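# Stamp both clipboard forms, then stand stamp on mat

## Task

Stamp each of the two forms so that one complete print lands inside that form's green field. A self-inking stamp only prints when pressed down firmly and fully. Ink anywhere outside the green field, or a print that is smeared or doubled by more than a small slip or twist, ruins that form, but the other form can still count. Afterwards set the stamp upright with its entire foot resting on its mat. Both clipboards (face up) and the mat must finish lying flat on one of the four tops next to the arms, with nothing overhanging an edge and not resting on anything else. Everything else must stay standing.

## Robot and tools

ROBOTS. Three arms, arm1, arm2 and arm3, each an i2rt Big YAM carrying a right hand with index, middle and ring fingers plus a thumb. Every finger and the thumb have four hinges, each driven by its own motor (16 per hand, none coupled). Each arm has a wrist camera (arm1_cam_wrist, arm2_cam_wrist, arm3_cam_wrist) on a mast on the palm side, aimed at the index knuckle about 45 degrees off the straight fingers; the open hand blocks part of its view. Two room cameras exist: room_a and room_b. Reach is about 1.06 m from the joint 1 axis.

FRAMES. Everything is in one scene frame in metres, origin on the floor, +z up. Base feet (base_link, each facing its own +x): arm1 at x=-1.036 y=-0.494 z=+0.838 quat_wxyz=(+0.824, +0.003, -0.004, -0.566); arm2 at x=+0.037 y=-0.060 z=+0.938 quat_wxyz=(+0.843, +0.000, -0.006, -0.538); arm3 at x=+1.009 y=+0.543 z=+0.776 quat_wxyz=(+0.876, +0.000, +0.000, -0.482). The hand point moves with the palm. Its axes: +z runs along straight fingers toward the tips, +x across the palm away from the thumb, +y out of the palm face (palm surface at y = -0.063 m, back at y = -0.12 m). Straight fingertips end about 0.123 m beyond the hand point; the thumb, straight, lies at right angles to the fingers on the thumb side. A rigid mast on the palm side near the wrist (x +0.042 to +0.098, z -0.158 to -0.111, out to y +0.064) can strike objects. The printed hand position may be off, more so when reaching far.

TOOL move. Arguments arm1, arm2, arm3 (each optional, one object per arm) and cameras. Inside an arm's object:
- joints: absolute targets keyed by name. Arm joints in radians: joint1_rad -2.879 to 2.879 (yaw about the foot, positive counter-clockwise from above); joint2_rad 0 to 3.141 (shoulder); joint3_rad 0 to 3.019 (elbow, 0 folded); joint4_rad -1.692 to 1.57 (hand pitch, positive raises fingers); joint5_rad -1.57 to 1.57 (sideways, positive to the arm's right); joint6_rad -2.094 to 2.094 (roll, positive clockwise seen from behind). Hand keys hand_index_mcp ... hand_thumb_ipl are unitless -1 to 1, scaled linearly between each hinge's two stops; toward -1 curls a finger toward the palm. Straight values: _mcp +0.75, _abd 0.00, _pip +0.58, _dip +0.70, thumb_cmc +0.71, thumb_axl +0.68, thumb_mcp +0.23, thumb_ipl +0.17. hand_current_limit (-1 to 1, maps 0 to 550 mA, start +0.4) caps grip force; hand_speed (-0.96 to 1, start -0.6) sets finger speed. Keys left out keep their goal.
- target: one list of 7 numbers [x, y, z, qw, qx, qy, qz], an absolute hand pose in the scene frame (metres, unit quaternion), reached along a straight line from hand_target. When target is given, joints may only carry hand keys, otherwise the call is rejected.
- speed: top hand speed in m/s, 0.002 to 4.3, default 0.25; rotation up to twice that in rad/s.
- min_time_s: 0.1 to 8 s, shortest duration for that arm's joint moves.
All arms' motions begin together. Hand paths do not avoid obstacles or other arms, may lag, drift or overshoot, especially with a nearly straight arm. A fast stretched arm can overshoot by up to about 30 degrees. Joint-only moves let each joint run at its own pace, so the hand may sweep wide. A move with no action returns full state and all images.

wait: seconds (0 to 10), optional cameras; nothing new is commanded. zoom_image: camera plus region [x0, y0, x1, y1] in pixels from the top-left, at most 504 by 504, only on the newest images. finished_scene: ends the scene for good; the result must hold without the robots.

RESULTS. 'move' lists arms that got a motion; 'as last shown' and 'not commanded' mark arms left idle. 'hand' is the measured pose, 'hand_target' the pose the held joint targets give. 'done' means within 1 cm and 2 degrees. 'off_target' is not a stop. 'time_out' is a stop; 'on_its_own' shows what the joints still push toward. 'joint command not followed' or 'pose unreachable' means a safety check withheld targets; 'not_followed' means a hand target was dropped. Joint velocities (rad/s) reading 'within noise' means the arm is still. Joint torques are in joint order; numbers 3 and 4 wrap at ±28 N m. hand_state gives per motor: moving, goal, blocked (pressing), overload (shut down). Currents in mA are positive when pushing toward -1. If a move or wait is refused or a stop hits it, the later calls in the same reply are skipped.

CAUTIONS. Robots do not stop on contact; they keep pushing. Never let two robots press hard together, and never close a hand on another robot's fingers. Keep everything inside the work area and off the floor; avoid drops, slams, releasing moving parts and heavy hits. A finger motor at 495 mA or more for 5 s shuts off for 10 s. Holding loads, stretching out, or pushing at unreachable poses heats motors; MOTOR HOT warns, and at 100 °C the arm goes limp for a while, after which keys marked limit_stop_at_motor_heat must be resent. After any stop, resend hand goals. Loose objects may occasionally get nudged. The robots hold the last command while you deliberate.

Each tool is called after "Call:" in YAML: its name, and indented under it one key for each argument.

## Session

Call:
move:
  cameras: ["all"]

Scene clock: 0.00 s.
Joint torques (N m): no reading
Motor temperatures (°C): arm1=[26 27 24 25 26 29] | arm2=[24 26 26 27 23 24] | arm3=[28 28 25 26 24 25]
Heat: arm1: hottest joint6_rad 29 °C; arm2: hottest joint4_rad 27 °C; arm3: hottest joint1_rad 28 °C.
Joint velocities: within noise
arm1.joint_positions: joint1_rad=-0.559 joint2_rad=+0.596 joint3_rad=+1.412 joint4_rad=-1.322 joint5_rad=+0.086 joint6_rad=+1.013 hand_index_mcp=+0.753 hand_index_abd=+0.000 hand_index_pip=+0.577 hand_index_dip=+0.696 hand_middle_mcp=+0.753 hand_middle_abd=+0.000 hand_middle_pip=+0.577 hand_middle_dip=+0.696 hand_ring_mcp=+0.753 hand_ring_abd=+0.000 hand_ring_pip=+0.577 hand_ring_dip=+0.696 hand_thumb_cmc=+0.714 hand_thumb_axl=+0.677 hand_thumb_mcp=+0.226 hand_thumb_ipl=+0.168 hand_current_limit=+0.400 hand_speed=-0.600
arm1.joint_status: not commanded
arm1.hand_state: goal,goal,goal,goal,goal,goal,goal,goal,goal,goal,goal,goal,goal,goal,goal,goal
arm1.index_mcp_current_ma: -2
arm1.index_abd_current_ma: -11
arm1.index_pip_current_ma: 14
arm1.index_dip_current_ma: -7
arm1.middle_mcp_current_ma: -4
arm1.middle_abd_current_ma: -13
arm1.middle_pip_current_ma: -8
arm1.middle_dip_current_ma: -5
arm1.ring_mcp_current_ma: 10
arm1.ring_abd_current_ma: -10
arm1.ring_pip_current_ma: 12
arm1.ring_dip_current_ma: 23
arm1.thumb_cmc_current_ma: -12
arm1.thumb_axl_current_ma: 5
arm1.thumb_mcp_current_ma: -8
arm1.thumb_ipl_current_ma: 7
arm1.hand_goal_index_mcp: 0.754
arm1.hand_goal_index_abd: 0.000
arm1.hand_goal_index_pip: 0.576
arm1.hand_goal_index_dip: 0.696
arm1.hand_goal_middle_mcp: 0.754
arm1.hand_goal_middle_abd: 0.000
arm1.hand_goal_middle_pip: 0.576
arm1.hand_goal_middle_dip: 0.696
arm1.hand_goal_ring_mcp: 0.754
arm1.hand_goal_ring_abd: 0.000
arm1.hand_goal_ring_pip: 0.576
arm1.hand_goal_ring_dip: 0.696
arm1.hand_goal_thumb_cmc: 0.714
arm1.hand_goal_thumb_axl: 0.678
arm1.hand_goal_thumb_mcp: 0.226
arm1.hand_goal_thumb_ipl: 0.168
arm1.hand: x=-1.1829 y=-0.7024 z=+1.4206 quat_wxyz=(+0.477, +0.696, -0.508, +0.172) (m; scene frame)
arm1.hand_target: x=-1.1825 y=-0.6996 z=+1.4322 quat_wxyz=(+0.487, +0.690, -0.504, +0.177) (m; scene frame)
arm1.hand_status: not commanded
arm2.joint_positions: joint1_rad=-0.105 joint2_rad=+0.600 joint3_rad=+1.316 joint4_rad=-1.213 joint5_rad=-0.097 joint6_rad=+1.107 hand_index_mcp=+0.753 hand_index_abd=+0.000 hand_index_pip=+0.577 hand_index_dip=+0.696 hand_middle_mcp=+0.753 hand_middle_abd=+0.000 hand_middle_pip=+0.577 hand_middle_dip=+0.696 hand_ring_mcp=+0.753 hand_ring_abd=+0.000 hand_ring_pip=+0.577 hand_ring_dip=+0.696 hand_thumb_cmc=+0.714 hand_thumb_axl=+0.677 hand_thumb_mcp=+0.226 hand_thumb_ipl=+0.168 hand_current_limit=+0.400 hand_speed=-0.600
arm2.joint_status: not commanded
arm2.hand_state: goal,goal,goal,goal,goal,goal,goal,goal,goal,goal,goal,goal,goal,goal,goal,goal
arm2.index_mcp_current_ma: 5
arm2.index_abd_current_ma: -12
arm2.index_pip_current_ma: -8
arm2.index_dip_current_ma: -13
arm2.middle_mcp_current_ma: -18
arm2.middle_abd_current_ma: -1
arm2.middle_pip_current_ma: -16
arm2.middle_dip_current_ma: -5
arm2.ring_mcp_current_ma: -22
arm2.ring_abd_current_ma: -16
arm2.ring_pip_current_ma: -1
arm2.ring_dip_current_ma: 1
arm2.thumb_cmc_current_ma: 23
arm2.thumb_axl_current_ma: -6
arm2.thumb_mcp_current_ma: -1
arm2.thumb_ipl_current_ma: -8
arm2.hand_goal_index_mcp: 0.754
arm2.hand_goal_index_abd: 0.000
arm2.hand_goal_index_pip: 0.576
arm2.hand_goal_index_dip: 0.696
arm2.hand_goal_middle_mcp: 0.754
arm2.hand_goal_middle_abd: 0.000
arm2.hand_goal_middle_pip: 0.576
arm2.hand_goal_middle_dip: 0.696
arm2.hand_goal_ring_mcp: 0.754
arm2.hand_goal_ring_abd: 0.000
arm2.hand_goal_ring_pip: 0.576
arm2.hand_goal_ring_dip: 0.696
arm2.hand_goal_thumb_cmc: 0.714
arm2.hand_goal_thumb_axl: 0.678
arm2.hand_goal_thumb_mcp: 0.226
arm2.hand_goal_thumb_ipl: 0.168
arm2.hand: x=+0.0529 y=-0.3336 z=+1.4841 quat_wxyz=(+0.358, +0.801, -0.303, +0.373) (m; scene frame)
arm2.hand_target: x=+0.0521 y=-0.3314 z=+1.4936 quat_wxyz=(+0.365, +0.796, -0.301, +0.378) (m; scene frame)
arm2.hand_status: not commanded
arm3.joint_positions: joint1_rad=-0.091 joint2_rad=+0.578 joint3_rad=+1.342 joint4_rad=-1.238 joint5_rad=-0.091 joint6_rad=+0.998 hand_index_mcp=+0.753 hand_index_abd=+0.000 hand_index_pip=+0.577 hand_index_dip=+0.696 hand_middle_mcp=+0.753 hand_middle_abd=+0.000 hand_middle_pip=+0.577 hand_middle_dip=+0.696 hand_ring_mcp=+0.753 hand_ring_abd=+0.000 hand_ring_pip=+0.577 hand_ring_dip=+0.696 hand_thumb_cmc=+0.714 hand_thumb_axl=+0.677 hand_thumb_mcp=+0.226 hand_thumb_ipl=+0.168 hand_current_limit=+0.400 hand_speed=-0.600
arm3.joint_status: not commanded
arm3.hand_state: goal,goal,goal,goal,goal,goal,goal,goal,goal,goal,goal,goal,goal,goal,goal,goal
arm3.index_mcp_current_ma: 23
arm3.index_abd_current_ma: 11
arm3.index_pip_current_ma: 10
arm3.index_dip_current_ma: 7
arm3.middle_mcp_current_ma: 8
arm3.middle_abd_current_ma: -10
arm3.middle_pip_current_ma: -7
arm3.middle_dip_current_ma: 7
arm3.ring_mcp_current_ma: -7
arm3.ring_abd_current_ma: -5
arm3.ring_pip_current_ma: -3
arm3.ring_dip_current_ma: 13
arm3.thumb_cmc_current_ma: 11
arm3.thumb_axl_current_ma: 7
arm3.thumb_mcp_current_ma: 2
arm3.thumb_ipl_current_ma: -2
arm3.hand_goal_index_mcp: 0.754
arm3.hand_goal_index_abd: 0.000
arm3.hand_goal_index_pip: 0.576
arm3.hand_goal_index_dip: 0.696
arm3.hand_goal_middle_mcp: 0.754
arm3.hand_goal_middle_abd: 0.000
arm3.hand_goal_middle_pip: 0.576
arm3.hand_goal_middle_dip: 0.696
arm3.hand_goal_ring_mcp: 0.754
arm3.hand_goal_ring_abd: 0.000
arm3.hand_goal_ring_pip: 0.576
arm3.hand_goal_ring_dip: 0.696
arm3.hand_goal_thumb_cmc: 0.714
arm3.hand_goal_thumb_axl: 0.678
arm3.hand_goal_thumb_mcp: 0.226
arm3.hand_goal_thumb_ipl: 0.168
arm3.hand: x=+1.0652 y=+0.2841 z=+1.3427 quat_wxyz=(+0.359, +0.830, -0.197, +0.379) (m; scene frame)
arm3.hand_target: x=+1.0637 y=+0.2869 z=+1.3560 quat_wxyz=(+0.369, +0.822, -0.195, +0.387) (m; scene frame)
arm3.hand_status: not commanded
pictures: arm1_cam_wrist, arm2_cam_wrist, arm3_cam_wrist, room_a, room_b
Images, in order (width x height): arm1_cam_wrist 672x504, arm2_cam_wrist 672x504, arm3_cam_wrist 672x504, room_a 672x504, room_b 672x504.

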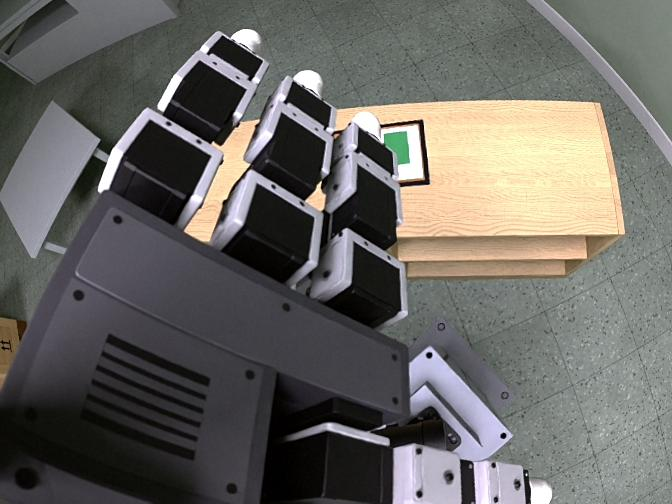

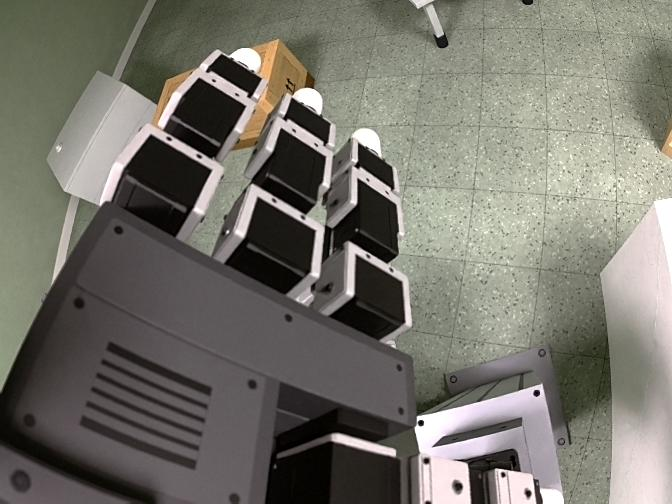

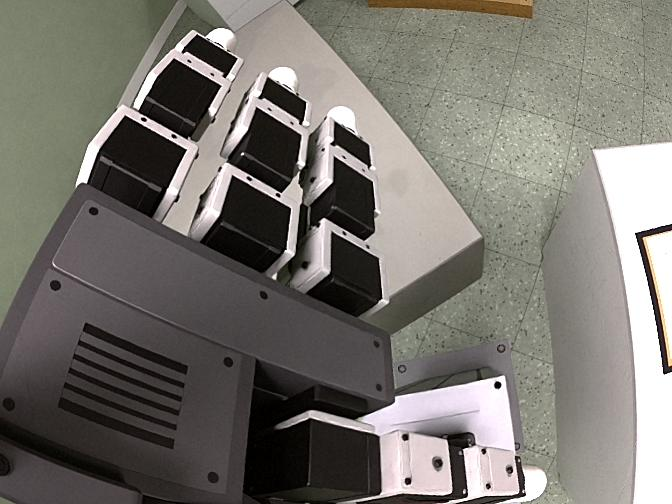

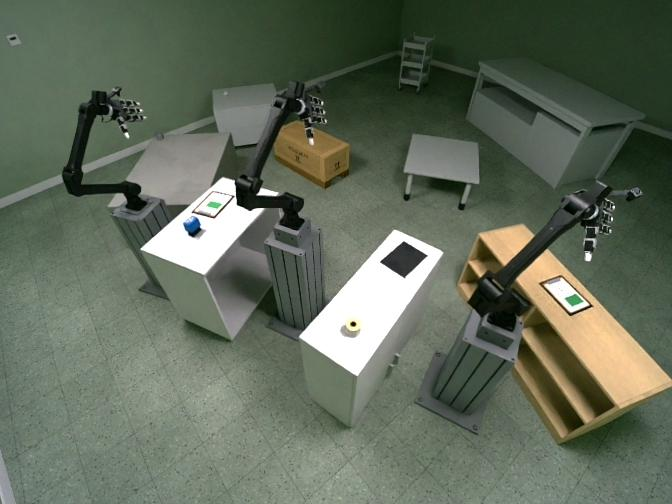

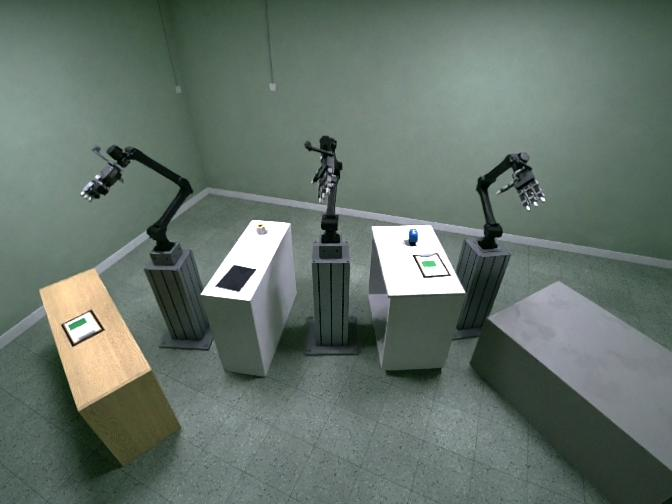

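Call:
zoom_image:
  camera: "room_a"
  region: [130, 160, 290, 280]

Call:
zoom_image:
  camera: "room_b"
  region: [360, 210, 480, 300]

Call:
zoom_image:
  camera: "room_a"
  region: [300, 220, 460, 340]

Call:
zoom_image:
  camera: "room_a"
  region: [500, 250, 620, 340]

Call:
zoom_image:
  camera: "room_b"
  region: [200, 210, 320, 300]

Call:
zoom_image:
  camera: "room_b"
  region: [40, 280, 160, 370]

Scaled by 3.150 from the camera's image (finer frame: 960x720).

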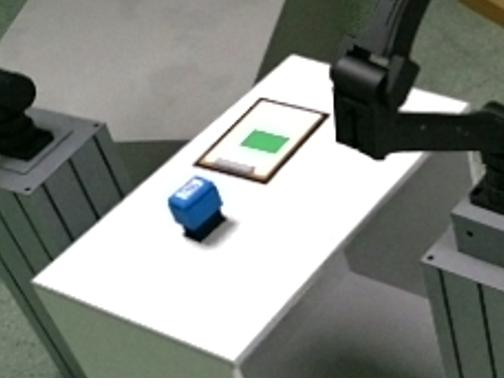

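Scaled by 4.200 from the camera's image (finer frame: 960x720).

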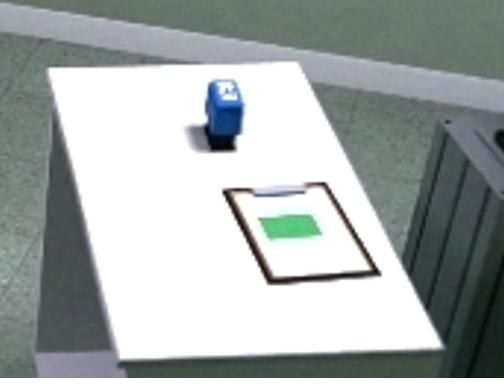

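Scaled by 3.150 from the camera's image (finer frame: 960x720).

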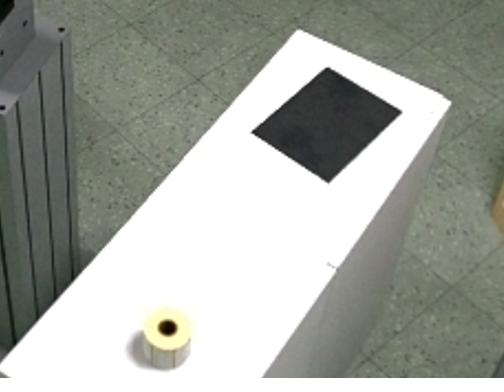

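Scaled by 4.200 from the camera's image (finer frame: 960x720).

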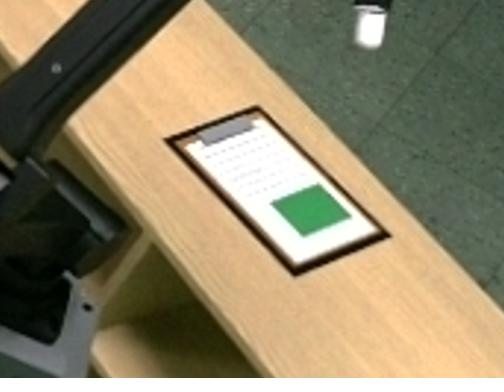

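Scaled by 4.200 from the camera's image (finer frame: 960x720).

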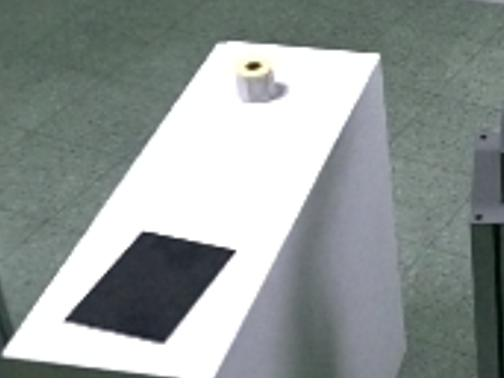

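Scaled by 4.200 from the camera's image (finer frame: 960x720).

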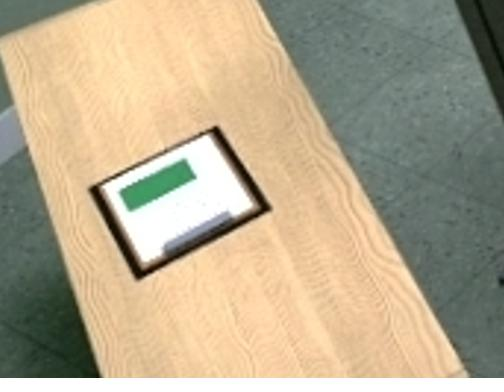

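Call:
move:
  arm2: {"joints": {"joint1_rad": 1.3}, "min_time_s": 4}
  cameras: ["arm2_cam_wrist", "room_a", "room_b"]

Scene clock: 15.93 s.
Joint torques (N m): arm1=[0.38 0.79 9.63 1.91 0.03 -0.12] | arm2=[0.79 2.26 8.62 1.88 -0.03 -0.15] | arm3=[-0.15 2.08 9.89 2.63 -0.09 -0.08]
Motor temperatures (°C): arm1=[26 27 26 26 26 29] | arm2=[23 26 29 28 23 24] | arm3=[28 28 27 27 24 25]
Heat: arm1: hottest joint6_rad 29 °C; arm2: hottest joint3_rad 29 °C; arm3: hottest joint1_rad 28 °C.
move: arm2 done
Joint velocities: within noise
arm1, arm3: as last shown
arm1.joint_positions: joint1_rad=-0.559 joint2_rad=+0.596 joint3_rad=+1.412 joint4_rad=-1.322 joint5_rad=+0.086 joint6_rad=+1.013 hand_index_mcp=+0.755 hand_index_abd=+0.000 hand_index_pip=+0.577 hand_index_dip=+0.696 hand_middle_mcp=+0.755 hand_middle_abd=+0.000 hand_middle_pip=+0.577 hand_middle_dip=+0.696 hand_ring_mcp=+0.756 hand_ring_abd=+0.000 hand_ring_pip=+0.577 hand_ring_dip=+0.696 hand_thumb_cmc=+0.715 hand_thumb_axl=+0.677 hand_thumb_mcp=+0.226 hand_thumb_ipl=+0.168 hand_current_limit=+0.400 hand_speed=-0.600
arm1.index_mcp_current_ma: -9
arm1.index_abd_current_ma: 1
arm1.index_pip_current_ma: -9
arm1.index_dip_current_ma: -8
arm1.middle_mcp_current_ma: -12
arm1.middle_pip_current_ma: 9
arm1.middle_dip_current_ma: -2
arm1.ring_mcp_current_ma: 3
arm1.ring_abd_current_ma: -2
arm1.ring_pip_current_ma: 10
arm1.ring_dip_current_ma: 6
arm1.thumb_cmc_current_ma: 0
arm1.thumb_axl_current_ma: 18
arm1.thumb_mcp_current_ma: 9
arm1.thumb_ipl_current_ma: 10
arm2.joint_positions: joint1_rad=+1.288 joint2_rad=+0.600 joint3_rad=+1.316 joint4_rad=-1.213 joint5_rad=-0.097 joint6_rad=+1.107 hand_index_mcp=+0.756 hand_index_abd=+0.001 hand_index_pip=+0.577 hand_index_dip=+0.696 hand_middle_mcp=+0.757 hand_middle_abd=+0.002 hand_middle_pip=+0.577 hand_middle_dip=+0.696 hand_ring_mcp=+0.757 hand_ring_abd=+0.001 hand_ring_pip=+0.577 hand_ring_dip=+0.696 hand_thumb_cmc=+0.715 hand_thumb_axl=+0.677 hand_thumb_mcp=+0.226 hand_thumb_ipl=+0.168 hand_current_limit=+0.400 hand_speed=-0.600
arm2.joint_status: all done
arm2.hand_state: goal,goal,goal,goal,goal,goal,goal,goal,goal,goal,goal,goal,goal,goal,goal,goal
arm2.index_mcp_current_ma: -2
arm2.index_abd_current_ma: -8
arm2.index_pip_current_ma: 5
arm2.index_dip_current_ma: -1
arm2.middle_mcp_current_ma: -17
arm2.middle_abd_current_ma: -3
arm2.middle_pip_current_ma: -4
arm2.middle_dip_current_ma: 16
arm2.ring_mcp_current_ma: -2
arm2.ring_abd_current_ma: -38
arm2.ring_pip_current_ma: 0
arm2.ring_dip_current_ma: 5
arm2.thumb_cmc_current_ma: 4
arm2.thumb_axl_current_ma: 7
arm2.thumb_mcp_current_ma: -5
arm2.thumb_ipl_current_ma: 7
arm2.hand_goal_index_mcp: 0.754
arm2.hand_goal_index_abd: 0.000
arm2.hand_goal_index_pip: 0.576
arm2.hand_goal_index_dip: 0.696
arm2.hand_goal_middle_mcp: 0.754
arm2.hand_goal_middle_abd: 0.000
arm2.hand_goal_middle_pip: 0.576
arm2.hand_goal_middle_dip: 0.696
arm2.hand_goal_ring_mcp: 0.754
arm2.hand_goal_ring_abd: 0.000
arm2.hand_goal_ring_pip: 0.576
arm2.hand_goal_ring_dip: 0.696
arm2.hand_goal_thumb_cmc: 0.714
arm2.hand_goal_thumb_axl: 0.678
arm2.hand_goal_thumb_mcp: 0.226
arm2.hand_goal_thumb_ipl: 0.168
arm2.hand: x=+0.3075 y=-0.0849 z=+1.4851 quat_wxyz=(+0.042, +0.808, +0.285, +0.514)
arm2.hand_target: x=+0.3055 y=-0.0820 z=+1.4946 quat_wxyz=(+0.040, +0.801, +0.289, +0.523)
arm2.hand_status: not commanded
arm3.joint_positions: joint1_rad=-0.091 joint2_rad=+0.578 joint3_rad=+1.342 joint4_rad=-1.238 joint5_rad=-0.091 joint6_rad=+0.998 hand_index_mcp=+0.757 hand_index_abd=+0.000 hand_index_pip=+0.577 hand_index_dip=+0.696 hand_middle_mcp=+0.757 hand_middle_abd=+0.001 hand_middle_pip=+0.577 hand_middle_dip=+0.696 hand_ring_mcp=+0.757 hand_ring_abd=+0.001 hand_ring_pip=+0.577 hand_ring_dip=+0.696 hand_thumb_cmc=+0.717 hand_thumb_axl=+0.677 hand_thumb_mcp=+0.226 hand_thumb_ipl=+0.168 hand_current_limit=+0.400 hand_speed=-0.600
arm3.index_mcp_current_ma: 16
arm3.index_abd_current_ma: -1
arm3.index_pip_current_ma: -2
arm3.index_dip_current_ma: -3
arm3.middle_mcp_current_ma: 2
arm3.middle_abd_current_ma: -6
arm3.middle_pip_current_ma: 3
arm3.middle_dip_current_ma: 19
arm3.ring_mcp_current_ma: 15
arm3.ring_abd_current_ma: -15
arm3.ring_pip_current_ma: 1
arm3.ring_dip_current_ma: 11
arm3.thumb_cmc_current_ma: 5
arm3.thumb_axl_current_ma: 5
arm3.thumb_mcp_current_ma: -7
arm3.thumb_ipl_current_ma: -14
Images, in order (width x height): arm2_cam_wrist 672x504, room_a 672x504, room_b 672x504.

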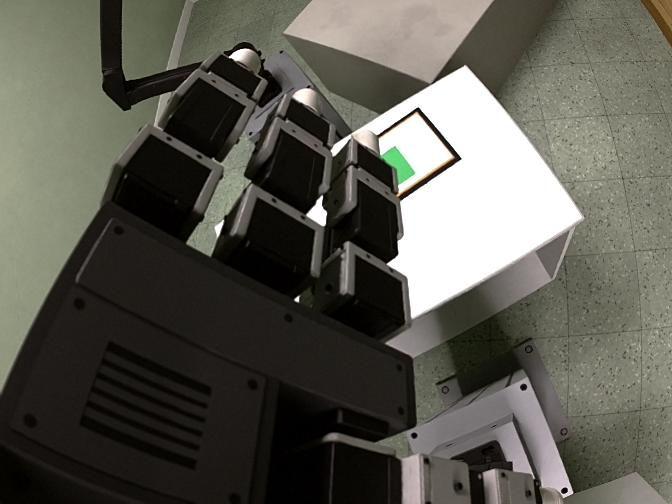

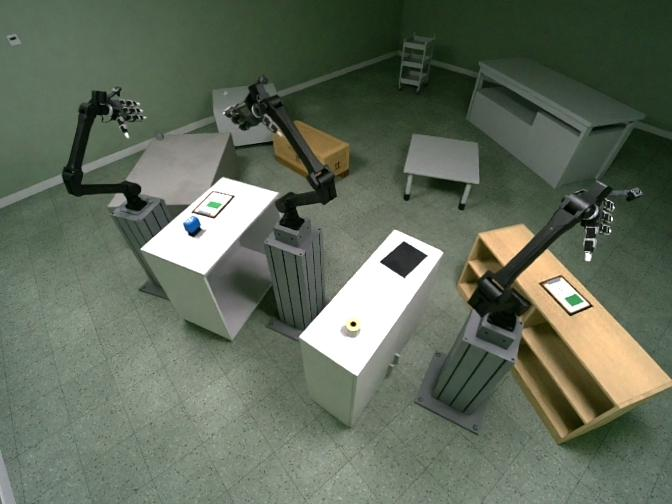

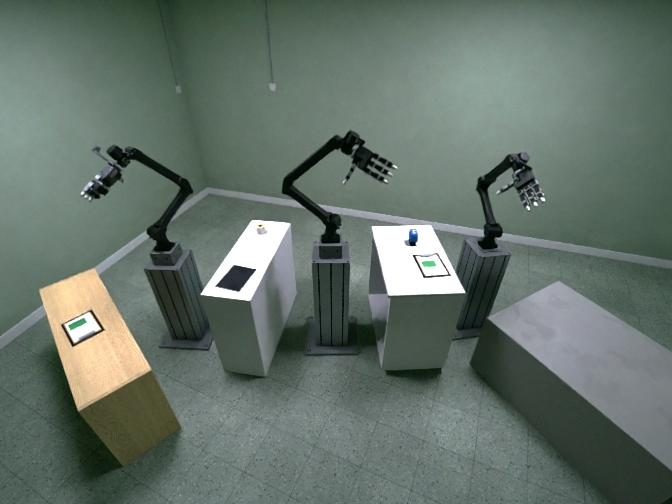

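Call:
move:
  arm2: {"joints": {"hand_index_mcp": 0.342, "hand_index_pip": 0.139, "hand_index_dip": 0.261, "hand_middle_mcp": 0.342, "hand_middle_pip": 0.139, "hand_middle_dip": 0.261, "hand_ring_mcp": 0.342, "hand_ring_pip": 0.139, "hand_ring_dip": 0.261}}
  cameras: ["arm2_cam_wrist"]

Call:
move:
  arm2: {"joints": {"hand_index_mcp": 1, "hand_index_pip": 1, "hand_index_dip": 1, "hand_middle_mcp": 1, "hand_middle_pip": 1, "hand_middle_dip": 1, "hand_ring_mcp": 1, "hand_ring_pip": 1, "hand_ring_dip": 1}}
  cameras: ["arm2_cam_wrist"]

Scene clock: 20.20 s.
Joint torques (N m): arm1=[0.38 0.79 9.63 1.91 0.03 -0.12] | arm2=[0.85 2.2 8.64 1.91 0.02 -0.26] | arm3=[-0.44 2.55 9.91 2.62 -0.08 -0.1]
Motor temperatures (°C): arm1=[26 27 27 26 26 29] | arm2=[23 26 30 28 23 24] | arm3=[28 28 28 27 24 25]
Heat: arm1: hottest joint6_rad 29 °C; arm2: hottest joint3_rad 30 °C; arm3: hottest joint1_rad 28 °C.
move: arm2 off_target
Joint velocities: within noise
arm1, arm3: as last shown
arm1.index_mcp_current_ma: 2
arm1.index_abd_current_ma: 4
arm1.index_pip_current_ma: 13
arm1.index_dip_current_ma: 0
arm1.middle_mcp_current_ma: -1
arm1.middle_abd_current_ma: -17
arm1.middle_pip_current_ma: 17
arm1.middle_dip_current_ma: 6
arm1.ring_mcp_current_ma: 30
arm1.ring_abd_current_ma: 24
arm1.ring_pip_current_ma: 29
arm1.ring_dip_current_ma: 8
arm1.thumb_cmc_current_ma: 6
arm1.thumb_axl_current_ma: 12
arm1.thumb_mcp_current_ma: -5
arm1.thumb_ipl_current_ma: -3
arm2.joint_positions: joint1_rad=+1.288 joint2_rad=+0.600 joint3_rad=+1.316 joint4_rad=-1.213 joint5_rad=-0.097 joint6_rad=+1.107 hand_index_mcp=+0.364 hand_index_abd=+0.001 hand_index_pip=+0.150 hand_index_dip=+0.265 hand_middle_mcp=+0.368 hand_middle_abd=+0.002 hand_middle_pip=+0.149 hand_middle_dip=+0.267 hand_ring_mcp=+0.366 hand_ring_abd=+0.001 hand_ring_pip=+0.149 hand_ring_dip=+0.266 hand_thumb_cmc=+0.715 hand_thumb_axl=+0.677 hand_thumb_mcp=+0.226 hand_thumb_ipl=+0.168 hand_current_limit=+0.400 hand_speed=-0.600
arm2.joint_status: hand_index_mcp off_target (ended at +0.364, target +0.342); hand_middle_mcp off_target (ended at +0.368, target +0.342); hand_ring_mcp off_target (ended at +0.366, target +0.342); the others done
arm2.hand_state: blocked,goal,goal,goal,blocked,goal,goal,goal,blocked,goal,goal,goal,goal,goal,goal,goal
arm2.index_mcp_current_ma: 32
arm2.index_abd_current_ma: -16
arm2.index_pip_current_ma: -15
arm2.index_dip_current_ma: 6
arm2.middle_mcp_current_ma: 12
arm2.middle_abd_current_ma: -9
arm2.middle_pip_current_ma: 11
arm2.middle_dip_current_ma: -12
arm2.ring_mcp_current_ma: -8
arm2.ring_abd_current_ma: -19
arm2.ring_pip_current_ma: 0
arm2.ring_dip_current_ma: -6
arm2.thumb_cmc_current_ma: 19
arm2.thumb_axl_current_ma: 3
arm2.thumb_mcp_current_ma: 6
arm2.thumb_ipl_current_ma: 5
arm2.hand_goal_index_mcp: 0.342
arm2.hand_goal_index_abd: 0.000
arm2.hand_goal_index_pip: 0.140
arm2.hand_goal_index_dip: 0.262
arm2.hand_goal_middle_mcp: 0.342
arm2.hand_goal_middle_abd: 0.000
arm2.hand_goal_middle_pip: 0.140
arm2.hand_goal_middle_dip: 0.262
arm2.hand_goal_ring_mcp: 0.342
arm2.hand_goal_ring_abd: 0.000
arm2.hand_goal_ring_pip: 0.140
arm2.hand_goal_ring_dip: 0.262
arm2.hand_goal_thumb_cmc: 0.714
arm2.hand_goal_thumb_axl: 0.678
arm2.hand_goal_thumb_mcp: 0.226
arm2.hand_goal_thumb_ipl: 0.168
arm2.hand: x=+0.3075 y=-0.0849 z=+1.4851 quat_wxyz=(+0.042, +0.808, +0.285, +0.514)
arm2.hand_target: x=+0.3055 y=-0.0819 z=+1.4946 quat_wxyz=(+0.040, +0.801, +0.289, +0.523)
arm2.hand_status: not commanded
arm3.index_mcp_current_ma: 14
arm3.index_abd_current_ma: 22
arm3.index_pip_current_ma: 0
arm3.index_dip_current_ma: -4
arm3.middle_mcp_current_ma: 4
arm3.middle_abd_current_ma: -5
arm3.middle_pip_current_ma: -6
arm3.middle_dip_current_ma: 8
arm3.ring_mcp_current_ma: -5
arm3.ring_abd_current_ma: -12
arm3.ring_pip_current_ma: -5
arm3.ring_dip_current_ma: -1
arm3.thumb_cmc_current_ma: 7
arm3.thumb_axl_current_ma: 17
arm3.thumb_mcp_current_ma: -4
arm3.thumb_ipl_current_ma: -3
Images, in order (width x height): arm2_cam_wrist 672x504.

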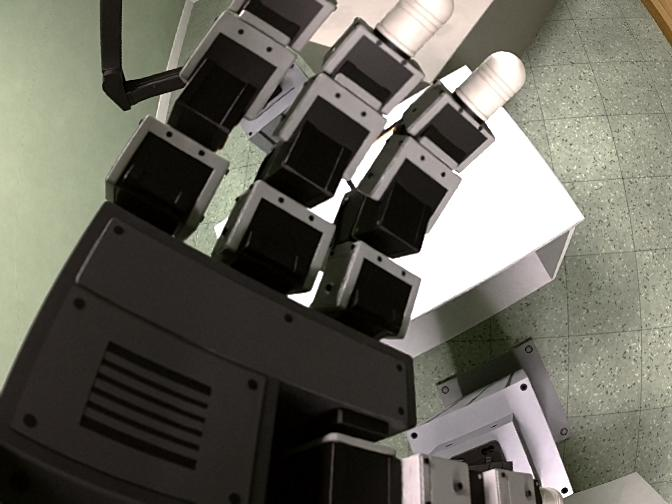

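Scene clock: 21.23 s.
Joint torques (N m): arm1=[0.38 0.79 9.63 1.91 0.03 -0.12] | arm2=[0.85 2.32 8.58 1.83 -0.06 -0.07] | arm3=[-0.26 2.55 9.99 2.66 -0.11 -0.1]
Motor temperatures (°C): arm1=[26 27 27 26 26 29] | arm2=[23 26 30 28 23 24] | arm3=[28 28 28 27 24 25]
Heat: arm1: hottest joint6_rad 29 °C; arm2: hottest joint3_rad 30 °C; arm3: hottest joint1_rad 28 °C.
move: arm2 off_target
Joint velocities: within noise
arm1, arm3: as last shown
arm1.index_mcp_current_ma: 4
arm1.index_abd_current_ma: -1
arm1.index_pip_current_ma: 18
arm1.index_dip_current_ma: -9
arm1.middle_mcp_current_ma: -8
arm1.middle_abd_current_ma: -13
arm1.middle_pip_current_ma: 6
arm1.middle_dip_current_ma: 3
arm1.ring_mcp_current_ma: 25
arm1.ring_abd_current_ma: 1
arm1.ring_pip_current_ma: 16
arm1.ring_dip_current_ma: 6
arm1.thumb_cmc_current_ma: 0
arm1.thumb_axl_current_ma: 1
arm1.thumb_mcp_current_ma: 5
arm1.thumb_ipl_current_ma: -11
arm2.joint_positions: joint1_rad=+1.288 joint2_rad=+0.600 joint3_rad=+1.316 joint4_rad=-1.213 joint5_rad=-0.097 joint6_rad=+1.107 hand_index_mcp=+1.000 hand_index_abd=+0.001 hand_index_pip=+0.974 hand_index_dip=+0.997 hand_middle_mcp=+1.000 hand_middle_abd=+0.002 hand_middle_pip=+0.975 hand_middle_dip=+0.995 hand_ring_mcp=+1.000 hand_ring_abd=+0.001 hand_ring_pip=+0.974 hand_ring_dip=+0.997 hand_thumb_cmc=+0.715 hand_thumb_axl=+0.677 hand_thumb_mcp=+0.226 hand_thumb_ipl=+0.168 hand_current_limit=+0.400 hand_speed=-0.600
arm2.joint_status: hand_index_pip off_target (ended at +0.974, target +1.000); hand_middle_pip off_target (ended at +0.975, target +1.000); hand_ring_pip off_target (ended at +0.974, target +1.000); the others done
arm2.hand_state: goal,goal,blocked,goal,goal,goal,blocked,goal,goal,goal,blocked,goal,goal,goal,goal,goal
arm2.index_mcp_current_ma: 20
arm2.index_abd_current_ma: -22
arm2.index_pip_current_ma: -16
arm2.index_dip_current_ma: -4
arm2.middle_mcp_current_ma: -6
arm2.middle_abd_current_ma: -6
arm2.middle_pip_current_ma: -11
arm2.middle_dip_current_ma: -10
arm2.ring_mcp_current_ma: -8
arm2.ring_abd_current_ma: -19
arm2.ring_pip_current_ma: 2
arm2.ring_dip_current_ma: -20
arm2.thumb_cmc_current_ma: 18
arm2.thumb_axl_current_ma: 2
arm2.thumb_mcp_current_ma: -8
arm2.thumb_ipl_current_ma: 2
arm2.hand_goal_index_mcp: 1.000
arm2.hand_goal_index_abd: 0.000
arm2.hand_goal_index_pip: 1.000
arm2.hand_goal_index_dip: 1.000
arm2.hand_goal_middle_mcp: 1.000
arm2.hand_goal_middle_abd: 0.000
arm2.hand_goal_middle_pip: 1.000
arm2.hand_goal_middle_dip: 1.000
arm2.hand_goal_ring_mcp: 1.000
arm2.hand_goal_ring_abd: 0.000
arm2.hand_goal_ring_pip: 1.000
arm2.hand_goal_ring_dip: 1.000
arm2.hand_goal_thumb_cmc: 0.714
arm2.hand_goal_thumb_axl: 0.678
arm2.hand_goal_thumb_mcp: 0.226
arm2.hand_goal_thumb_ipl: 0.168
arm2.hand: x=+0.3075 y=-0.0849 z=+1.4851 quat_wxyz=(+0.042, +0.808, +0.285, +0.514)
arm2.hand_target: x=+0.3055 y=-0.0820 z=+1.4946 quat_wxyz=(+0.040, +0.801, +0.289, +0.523)
arm2.hand_status: not commanded
arm3.index_mcp_current_ma: 24
arm3.index_abd_current_ma: 13
arm3.index_pip_current_ma: -2
arm3.index_dip_current_ma: -12
arm3.middle_mcp_current_ma: -7
arm3.middle_abd_current_ma: -7
arm3.middle_pip_current_ma: 0
arm3.middle_dip_current_ma: 10
arm3.ring_mcp_current_ma: -4
arm3.ring_abd_current_ma: -22
arm3.ring_pip_current_ma: -4
arm3.ring_dip_current_ma: 2
arm3.thumb_cmc_current_ma: 15
arm3.thumb_axl_current_ma: 4
arm3.thumb_mcp_current_ma: -6
arm3.thumb_ipl_current_ma: -4
Images, in order (width x height): arm2_cam_wrist 672x504.

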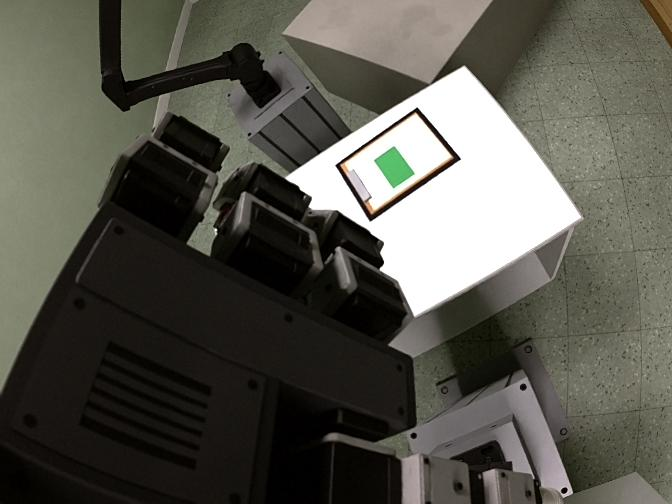

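Call:
zoom_image:
  camera: "arm2_cam_wrist"
  region: [320, 60, 600, 270]

Scaled by 1.800 from the camera's image (finer frame: 960x720).

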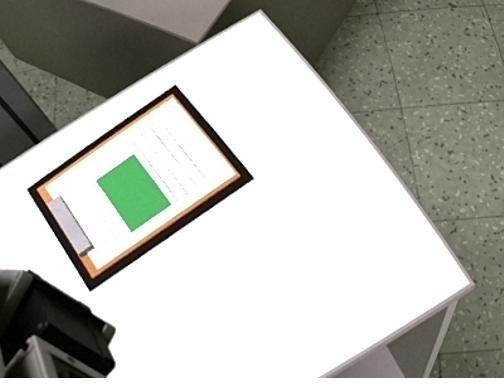

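Call:
move:
  arm2: {"joints": {"hand_index_mcp": 0.342, "hand_index_pip": 0.139, "hand_index_dip": 0.261, "hand_middle_mcp": 0.0683, "hand_middle_pip": -0.299, "hand_middle_dip": -0.174, "hand_ring_mcp": 0.753, "hand_ring_pip": 0.577, "hand_ring_dip": 0.696, "hand_thumb_cmc": -0.571}}
  cameras: ["arm2_cam_wrist"]

Call:
zoom_image:
  camera: "arm2_cam_wrist"
  region: [150, 0, 654, 378]

Scene clock: 24.67 s.
Joint torques (N m): arm1=[0.32 0.79 9.63 1.91 0.03 -0.12] | arm2=[0.79 2.2 8.65 1.92 0.06 -0.28] | arm3=[-0.15 2.61 9.76 2.73 -0.1 -0.09]
Motor temperatures (°C): arm1=[26 27 27 26 26 29] | arm2=[23 26 30 28 23 24] | arm3=[28 28 28 27 24 25]
Heat: arm1: hottest joint6_rad 29 °C; arm2: hottest joint3_rad 30 °C; arm3: hottest joint1_rad 28 °C.
move: arm2 off_target
Joint velocities: within noise
arm1, arm3: as last shown
arm1.index_mcp_current_ma: 10
arm1.index_abd_current_ma: -10
arm1.index_pip_current_ma: 16
arm1.index_dip_current_ma: 1
arm1.middle_mcp_current_ma: 2
arm1.middle_abd_current_ma: 2
arm1.middle_pip_current_ma: 20
arm1.middle_dip_current_ma: 5
arm1.ring_mcp_current_ma: 1
arm1.ring_abd_current_ma: -15
arm1.ring_pip_current_ma: 5
arm1.ring_dip_current_ma: 14
arm1.thumb_cmc_current_ma: -6
arm1.thumb_axl_current_ma: 12
arm1.thumb_mcp_current_ma: -14
arm1.thumb_ipl_current_ma: 4
arm2.joint_positions: joint1_rad=+1.288 joint2_rad=+0.600 joint3_rad=+1.316 joint4_rad=-1.213 joint5_rad=-0.098 joint6_rad=+1.107 hand_index_mcp=+0.366 hand_index_abd=+0.001 hand_index_pip=+0.152 hand_index_dip=+0.265 hand_middle_mcp=+0.099 hand_middle_abd=+0.002 hand_middle_pip=-0.290 hand_middle_dip=-0.170 hand_ring_mcp=+0.764 hand_ring_abd=+0.001 hand_ring_pip=+0.584 hand_ring_dip=+0.699 hand_thumb_cmc=-0.532 hand_thumb_axl=+0.677 hand_thumb_mcp=+0.226 hand_thumb_ipl=+0.168 hand_current_limit=+0.400 hand_speed=-0.600
arm2.joint_status: hand_index_mcp off_target (ended at +0.366, target +0.342); hand_middle_mcp off_target (ended at +0.099, target +0.068); hand_thumb_cmc off_target (ended at -0.532, target -0.571); the others done
arm2.hand_state: blocked,goal,goal,goal,blocked,goal,goal,goal,goal,goal,goal,goal,blocked,goal,goal,goal
arm2.index_mcp_current_ma: -2
arm2.index_abd_current_ma: -5
arm2.index_pip_current_ma: -8
arm2.index_dip_current_ma: 2
arm2.middle_mcp_current_ma: 10
arm2.middle_abd_current_ma: 9
arm2.middle_pip_current_ma: 13
arm2.middle_dip_current_ma: -11
arm2.ring_mcp_current_ma: -4
arm2.ring_abd_current_ma: 18
arm2.ring_pip_current_ma: -12
arm2.ring_dip_current_ma: 3
arm2.thumb_cmc_current_ma: 23
arm2.thumb_axl_current_ma: -8
arm2.thumb_mcp_current_ma: -6
arm2.thumb_ipl_current_ma: -7
arm2.hand_goal_index_mcp: 0.342
arm2.hand_goal_index_abd: 0.000
arm2.hand_goal_index_pip: 0.140
arm2.hand_goal_index_dip: 0.262
arm2.hand_goal_middle_mcp: 0.068
arm2.hand_goal_middle_abd: 0.000
arm2.hand_goal_middle_pip: -0.298
arm2.hand_goal_middle_dip: -0.174
arm2.hand_goal_ring_mcp: 0.754
arm2.hand_goal_ring_abd: 0.000
arm2.hand_goal_ring_pip: 0.578
arm2.hand_goal_ring_dip: 0.696
arm2.hand_goal_thumb_cmc: -0.570
arm2.hand_goal_thumb_axl: 0.678
arm2.hand_goal_thumb_mcp: 0.226
arm2.hand_goal_thumb_ipl: 0.168
arm2.hand: x=+0.3075 y=-0.0848 z=+1.4851 quat_wxyz=(+0.042, +0.808, +0.285, +0.514)
arm2.hand_target: x=+0.3055 y=-0.0819 z=+1.4946 quat_wxyz=(+0.040, +0.801, +0.289, +0.523)
arm2.hand_status: not commanded
arm3.index_mcp_current_ma: -3
arm3.index_abd_current_ma: 11
arm3.index_dip_current_ma: -4
arm3.middle_mcp_current_ma: -2
arm3.middle_abd_current_ma: -15
arm3.middle_pip_current_ma: 2
arm3.middle_dip_current_ma: 24
arm3.ring_mcp_current_ma: -3
arm3.ring_abd_current_ma: 2
arm3.ring_pip_current_ma: 0
arm3.ring_dip_current_ma: 9
arm3.thumb_cmc_current_ma: 14
arm3.thumb_axl_current_ma: 5
arm3.thumb_mcp_current_ma: 5
arm3.thumb_ipl_current_ma: 1
Images, in order (width x height): arm2_cam_wrist 672x504.

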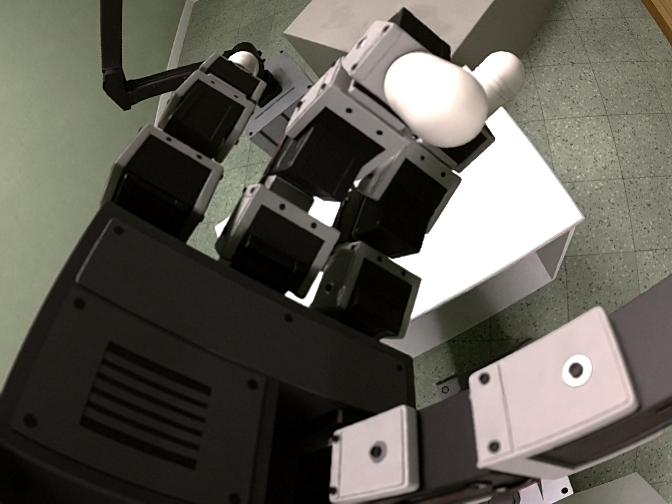

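Scaled by 1.000.

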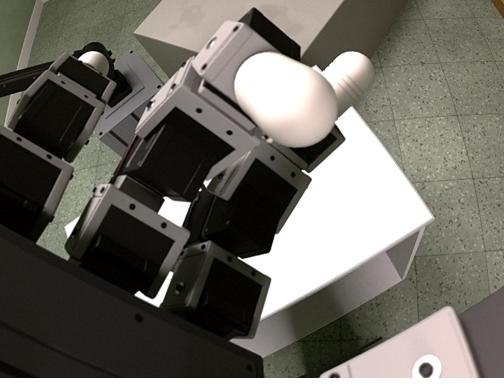

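Call:
move:
  arm2: {"target": [0.50, 0.378, 1.22, 0.1614, 0.3897, 0.8377, 0.347], "speed": 0.25, "joints": {"hand_index_mcp": 1, "hand_index_pip": 0.97, "hand_index_dip": 1, "hand_middle_mcp": 1, "hand_middle_pip": 0.97, "hand_middle_dip": 1, "hand_ring_mcp": 1, "hand_ring_pip": 0.97, "hand_ring_dip": 1, "hand_thumb_cmc": 0.714}}
  cameras: ["arm2_cam_wrist", "room_a", "room_b"]

Scene clock: 36.53 s.
Joint torques (N m): arm1=[0.38 0.79 9.63 1.92 0.03 -0.12] | arm2=[0.73 -8.88 11.64 1.58 -0.02 -0.25] | arm3=[-0.32 2.49 9.88 2.73 -0.11 -0.1]
Motor temperatures (°C): arm1=[26 27 28 26 26 29] | arm2=[23 26 31 28 23 24] | arm3=[28 28 29 27 24 25]
Heat: arm1: hottest joint6_rad 29 °C; arm2: hottest joint3_rad 31 °C; arm3: hottest joint3_rad 29 °C.
move: arm2 off_target
Joint velocities: within noise
arm1, arm3: as last shown
arm1.index_mcp_current_ma: 0
arm1.index_abd_current_ma: 9
arm1.index_pip_current_ma: 14
arm1.index_dip_current_ma: 8
arm1.middle_mcp_current_ma: -5
arm1.middle_abd_current_ma: -1
arm1.middle_pip_current_ma: -6
arm1.middle_dip_current_ma: 16
arm1.ring_mcp_current_ma: 21
arm1.ring_abd_current_ma: 1
arm1.ring_pip_current_ma: 22
arm1.ring_dip_current_ma: 23
arm1.thumb_cmc_current_ma: 17
arm1.thumb_axl_current_ma: 3
arm1.thumb_mcp_current_ma: 5
arm1.thumb_ipl_current_ma: 7
arm2.joint_positions: joint1_rad=+1.947 joint2_rad=+1.430 joint3_rad=+1.087 joint4_rad=-0.487 joint5_rad=+0.083 joint6_rad=+0.110 hand_index_mcp=+1.000 hand_index_abd=+0.001 hand_index_pip=+0.965 hand_index_dip=+0.998 hand_middle_mcp=+1.000 hand_middle_abd=+0.002 hand_middle_pip=+0.967 hand_middle_dip=+0.996 hand_ring_mcp=+1.000 hand_ring_abd=+0.001 hand_ring_pip=+0.965 hand_ring_dip=+0.997 hand_thumb_cmc=+0.730 hand_thumb_axl=+0.677 hand_thumb_mcp=+0.223 hand_thumb_ipl=+0.168 hand_current_limit=+0.400 hand_speed=-0.600
arm2.joint_status: all done
arm2.hand_state: goal,goal,goal,goal,goal,goal,goal,goal,goal,goal,goal,goal,goal,goal,goal,goal
arm2.index_mcp_current_ma: 15
arm2.index_abd_current_ma: -3
arm2.index_pip_current_ma: -18
arm2.index_dip_current_ma: 7
arm2.middle_mcp_current_ma: 6
arm2.middle_abd_current_ma: 1
arm2.middle_pip_current_ma: 11
arm2.middle_dip_current_ma: -8
arm2.ring_mcp_current_ma: -15
arm2.ring_abd_current_ma: -15
arm2.ring_pip_current_ma: -12
arm2.ring_dip_current_ma: -10
arm2.thumb_cmc_current_ma: 6
arm2.thumb_axl_current_ma: -12
arm2.thumb_mcp_current_ma: -3
arm2.thumb_ipl_current_ma: 11
arm2.hand_goal_index_mcp: 1.000
arm2.hand_goal_index_abd: 0.000
arm2.hand_goal_index_pip: 0.970
arm2.hand_goal_index_dip: 1.000
arm2.hand_goal_middle_mcp: 1.000
arm2.hand_goal_middle_abd: 0.000
arm2.hand_goal_middle_pip: 0.970
arm2.hand_goal_middle_dip: 1.000
arm2.hand_goal_ring_mcp: 1.000
arm2.hand_goal_ring_abd: 0.000
arm2.hand_goal_ring_pip: 0.970
arm2.hand_goal_ring_dip: 1.000
arm2.hand_goal_thumb_cmc: 0.714
arm2.hand_goal_thumb_axl: 0.678
arm2.hand_goal_thumb_mcp: 0.226
arm2.hand_goal_thumb_ipl: 0.168
arm2.hand: x=+0.4960 y=+0.3596 z=+1.2015 quat_wxyz=(+0.158, +0.404, +0.839, +0.330)
arm2.hand_target: x=+0.4990 y=+0.3770 z=+1.2200 quat_wxyz=(+0.162, +0.390, +0.838, +0.347)
arm2.hand_status: off_target (0.026 m and 2.5 deg from the pose sent, 0.567 m and 84.7 deg at the start)
arm3.index_mcp_current_ma: 17
arm3.index_abd_current_ma: 2
arm3.index_pip_current_ma: 12
arm3.index_dip_current_ma: -1
arm3.middle_mcp_current_ma: -6
arm3.middle_abd_current_ma: -10
arm3.middle_pip_current_ma: -1
arm3.middle_dip_current_ma: 15
arm3.ring_mcp_current_ma: 13
arm3.ring_abd_current_ma: -8
arm3.ring_pip_current_ma: -18
arm3.ring_dip_current_ma: 3
arm3.thumb_cmc_current_ma: -7
arm3.thumb_axl_current_ma: 7
arm3.thumb_mcp_current_ma: 0
arm3.thumb_ipl_current_ma: 2
Images, in order (width x height): arm2_cam_wrist 672x504, room_a 672x504, room_b 672x504.

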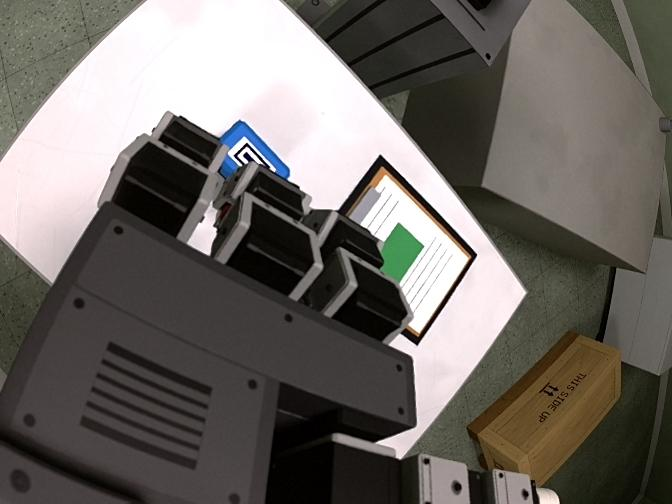

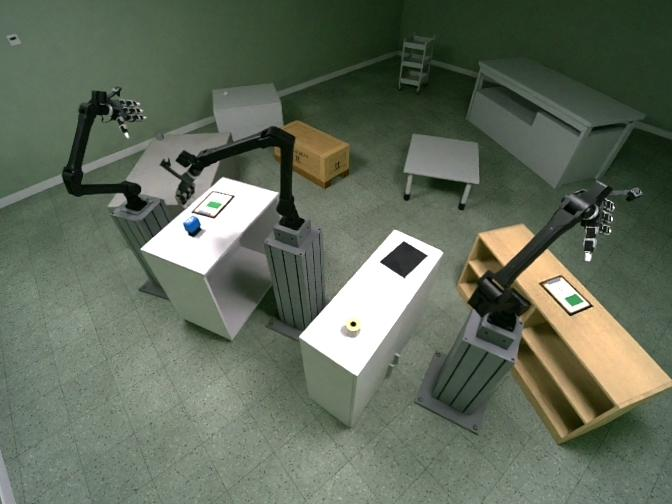

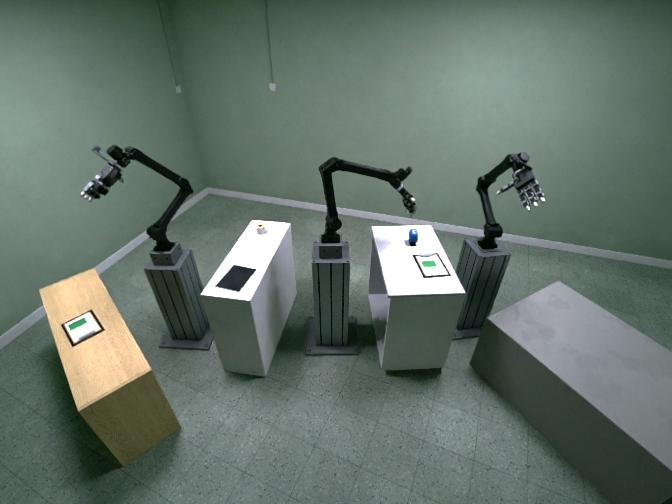

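Call:
zoom_image:
  camera: "arm2_cam_wrist"
  region: [200, 100, 500, 350]

Call:
zoom_image:
  camera: "room_a"
  region: [170, 180, 250, 250]

Call:
zoom_image:
  camera: "room_b"
  region: [390, 215, 460, 285]

Scaled by 1.680 from the camera's image (finer frame: 960x720).

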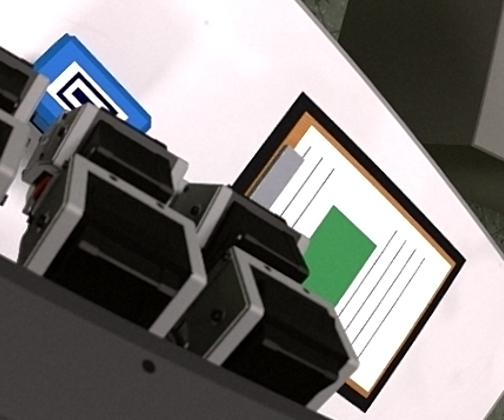

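Scaled by 6.300 from the camera's image (finer frame: 960x720).

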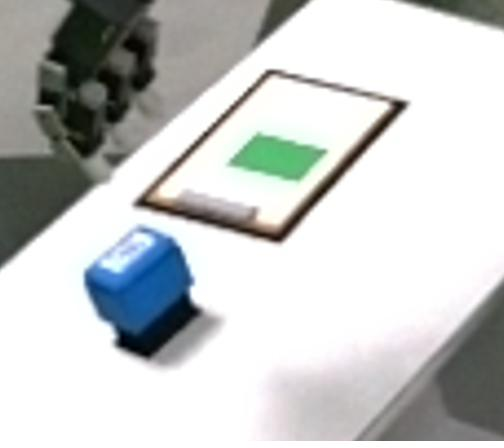

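Scaled by 7.200 from the camera's image (finer frame: 960x720).

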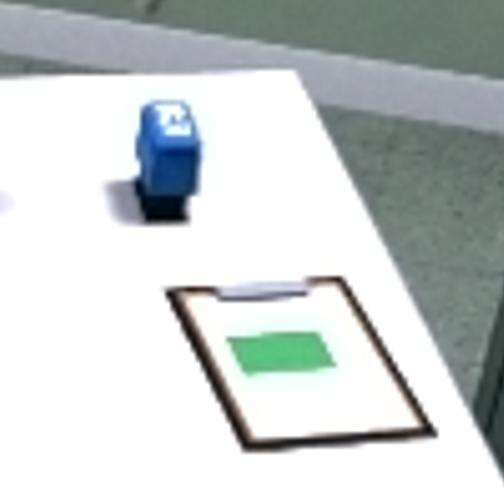

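Call:
move:
  arm2: {"target": [0.34, 0.50, 1.145, 0.1614, 0.3897, 0.8377, 0.347], "speed": 0.25}
  cameras: ["arm2_cam_wrist"]

Call:
zoom_image:
  camera: "arm2_cam_wrist"
  region: [300, 60, 600, 285]

Scene clock: 50.33 s.
Joint torques (N m): arm1=[0.38 0.79 9.62 1.92 0.03 -0.12] | arm2=[-0.67 -10.23 9.46 1.62 0.53 0.02] | arm3=[-0.38 2.55 9.95 2.73 -0.09 -0.07]
Motor temperatures (°C): arm1=[26 27 29 26 26 29] | arm2=[23 27 33 28 23 24] | arm3=[28 28 30 27 24 24]
Heat: arm1: hottest joint3_rad 29 °C; arm2: hottest joint3_rad 33 °C; arm3: hottest joint3_rad 30 °C.
move: arm2 off_target
Joint velocities: within noise
arm1, arm3: as last shown
arm1.index_mcp_current_ma: 8
arm1.index_abd_current_ma: 2
arm1.index_pip_current_ma: -3
arm1.index_dip_current_ma: -17
arm1.middle_mcp_current_ma: 1
arm1.middle_pip_current_ma: 17
arm1.middle_dip_current_ma: 2
arm1.ring_mcp_current_ma: 12
arm1.ring_abd_current_ma: -2
arm1.ring_pip_current_ma: 14
arm1.ring_dip_current_ma: 5
arm1.thumb_cmc_current_ma: 2
arm1.thumb_axl_current_ma: 7
arm1.thumb_mcp_current_ma: -9
arm1.thumb_ipl_current_ma: 21
arm2.joint_positions: joint1_rad=+2.392 joint2_rad=+1.575 joint3_rad=+1.078 joint4_rad=-0.390 joint5_rad=+0.368 joint6_rad=+0.406 hand_index_mcp=+1.000 hand_index_abd=-0.008 hand_index_pip=+0.965 hand_index_dip=+0.998 hand_middle_mcp=+1.000 hand_middle_abd=-0.010 hand_middle_pip=+0.967 hand_middle_dip=+0.996 hand_ring_mcp=+1.000 hand_ring_abd=-0.011 hand_ring_pip=+0.965 hand_ring_dip=+0.997 hand_thumb_cmc=+0.730 hand_thumb_axl=+0.677 hand_thumb_mcp=+0.223 hand_thumb_ipl=+0.168 hand_current_limit=+0.400 hand_speed=-0.600
arm2.joint_status: not commanded
arm2.hand_state: goal,goal,goal,goal,goal,goal,goal,goal,goal,goal,goal,goal,goal,goal,goal,goal
arm2.index_mcp_current_ma: 7
arm2.index_abd_current_ma: -8
arm2.index_pip_current_ma: -8
arm2.index_dip_current_ma: 0
arm2.middle_mcp_current_ma: 12
arm2.middle_abd_current_ma: 3
arm2.middle_pip_current_ma: -6
arm2.middle_dip_current_ma: -19
arm2.ring_mcp_current_ma: -14
arm2.ring_abd_current_ma: -2
arm2.ring_pip_current_ma: -5
arm2.ring_dip_current_ma: -21
arm2.thumb_cmc_current_ma: 15
arm2.thumb_axl_current_ma: 12
arm2.thumb_mcp_current_ma: -6
arm2.thumb_ipl_current_ma: 10
arm2.hand_goal_index_mcp: 1.000
arm2.hand_goal_index_abd: 0.000
arm2.hand_goal_index_pip: 0.970
arm2.hand_goal_index_dip: 1.000
arm2.hand_goal_middle_mcp: 1.000
arm2.hand_goal_middle_abd: 0.000
arm2.hand_goal_middle_pip: 0.970
arm2.hand_goal_middle_dip: 1.000
arm2.hand_goal_ring_mcp: 1.000
arm2.hand_goal_ring_abd: 0.000
arm2.hand_goal_ring_pip: 0.970
arm2.hand_goal_ring_dip: 1.000
arm2.hand_goal_thumb_cmc: 0.714
arm2.hand_goal_thumb_axl: 0.678
arm2.hand_goal_thumb_mcp: 0.226
arm2.hand_goal_thumb_ipl: 0.168
arm2.hand: x=+0.3343 y=+0.4927 z=+1.1397 quat_wxyz=(+0.163, +0.382, +0.845, +0.336)
arm2.hand_target: x=+0.3399 y=+0.4996 z=+1.1449 quat_wxyz=(+0.161, +0.390, +0.838, +0.347)
arm2.hand_status: off_target (0.011 m and 1.8 deg from the pose sent, 0.217 m and 2.5 deg at the start)
arm3.index_mcp_current_ma: 14
arm3.index_abd_current_ma: 5
arm3.index_pip_current_ma: -4
arm3.index_dip_current_ma: -15
arm3.middle_mcp_current_ma: 2
arm3.middle_abd_current_ma: -13
arm3.middle_pip_current_ma: 9
arm3.middle_dip_current_ma: 11
arm3.ring_mcp_current_ma: 3
arm3.ring_abd_current_ma: -11
arm3.ring_pip_current_ma: 3
arm3.ring_dip_current_ma: 12
arm3.thumb_cmc_current_ma: -9
arm3.thumb_axl_current_ma: 24
arm3.thumb_mcp_current_ma: -5
arm3.thumb_ipl_current_ma: -2
Images, in order (width x height): arm2_cam_wrist 672x504.

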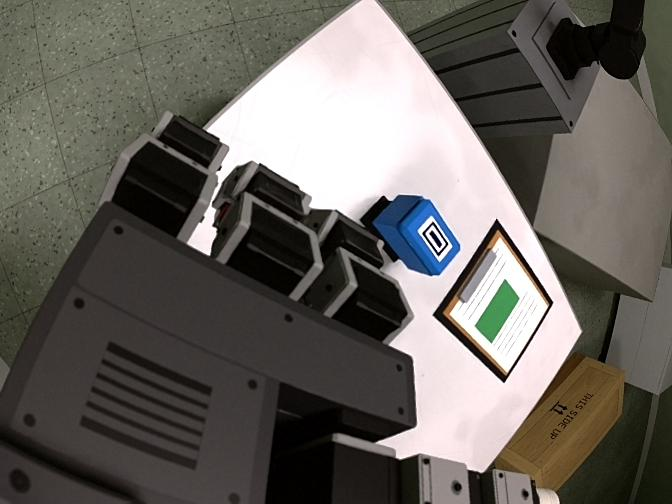

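Scaled by 1.680 from the camera's image (finer frame: 960x720).

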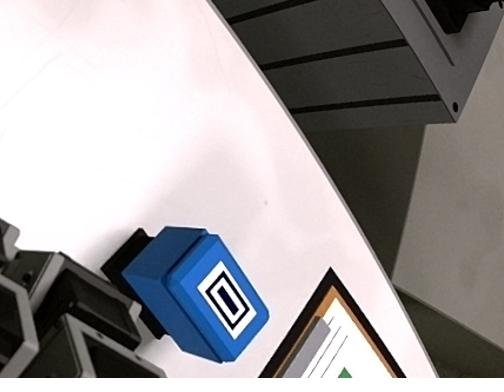

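Call:
zoom_image:
  camera: "arm2_cam_wrist"
  region: [480, 0, 672, 144]

Call:
zoom_image:
  camera: "arm2_cam_wrist"
  region: [340, 170, 600, 400]

Scaled by 2.625 from the camera's image (finer frame: 960x720).

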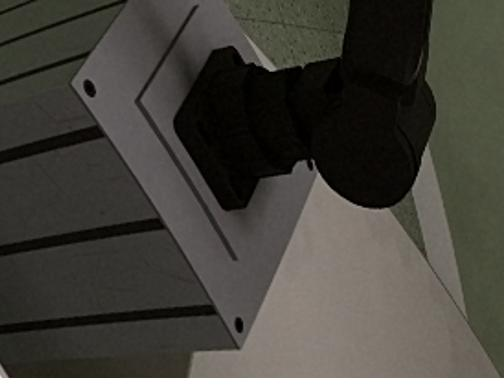

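Scaled by 1.938 from the camera's image (finer frame: 960x720).

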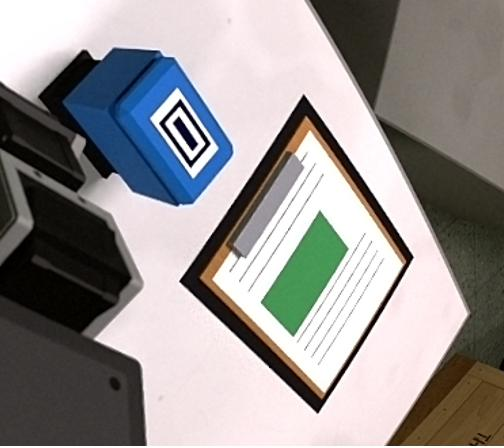

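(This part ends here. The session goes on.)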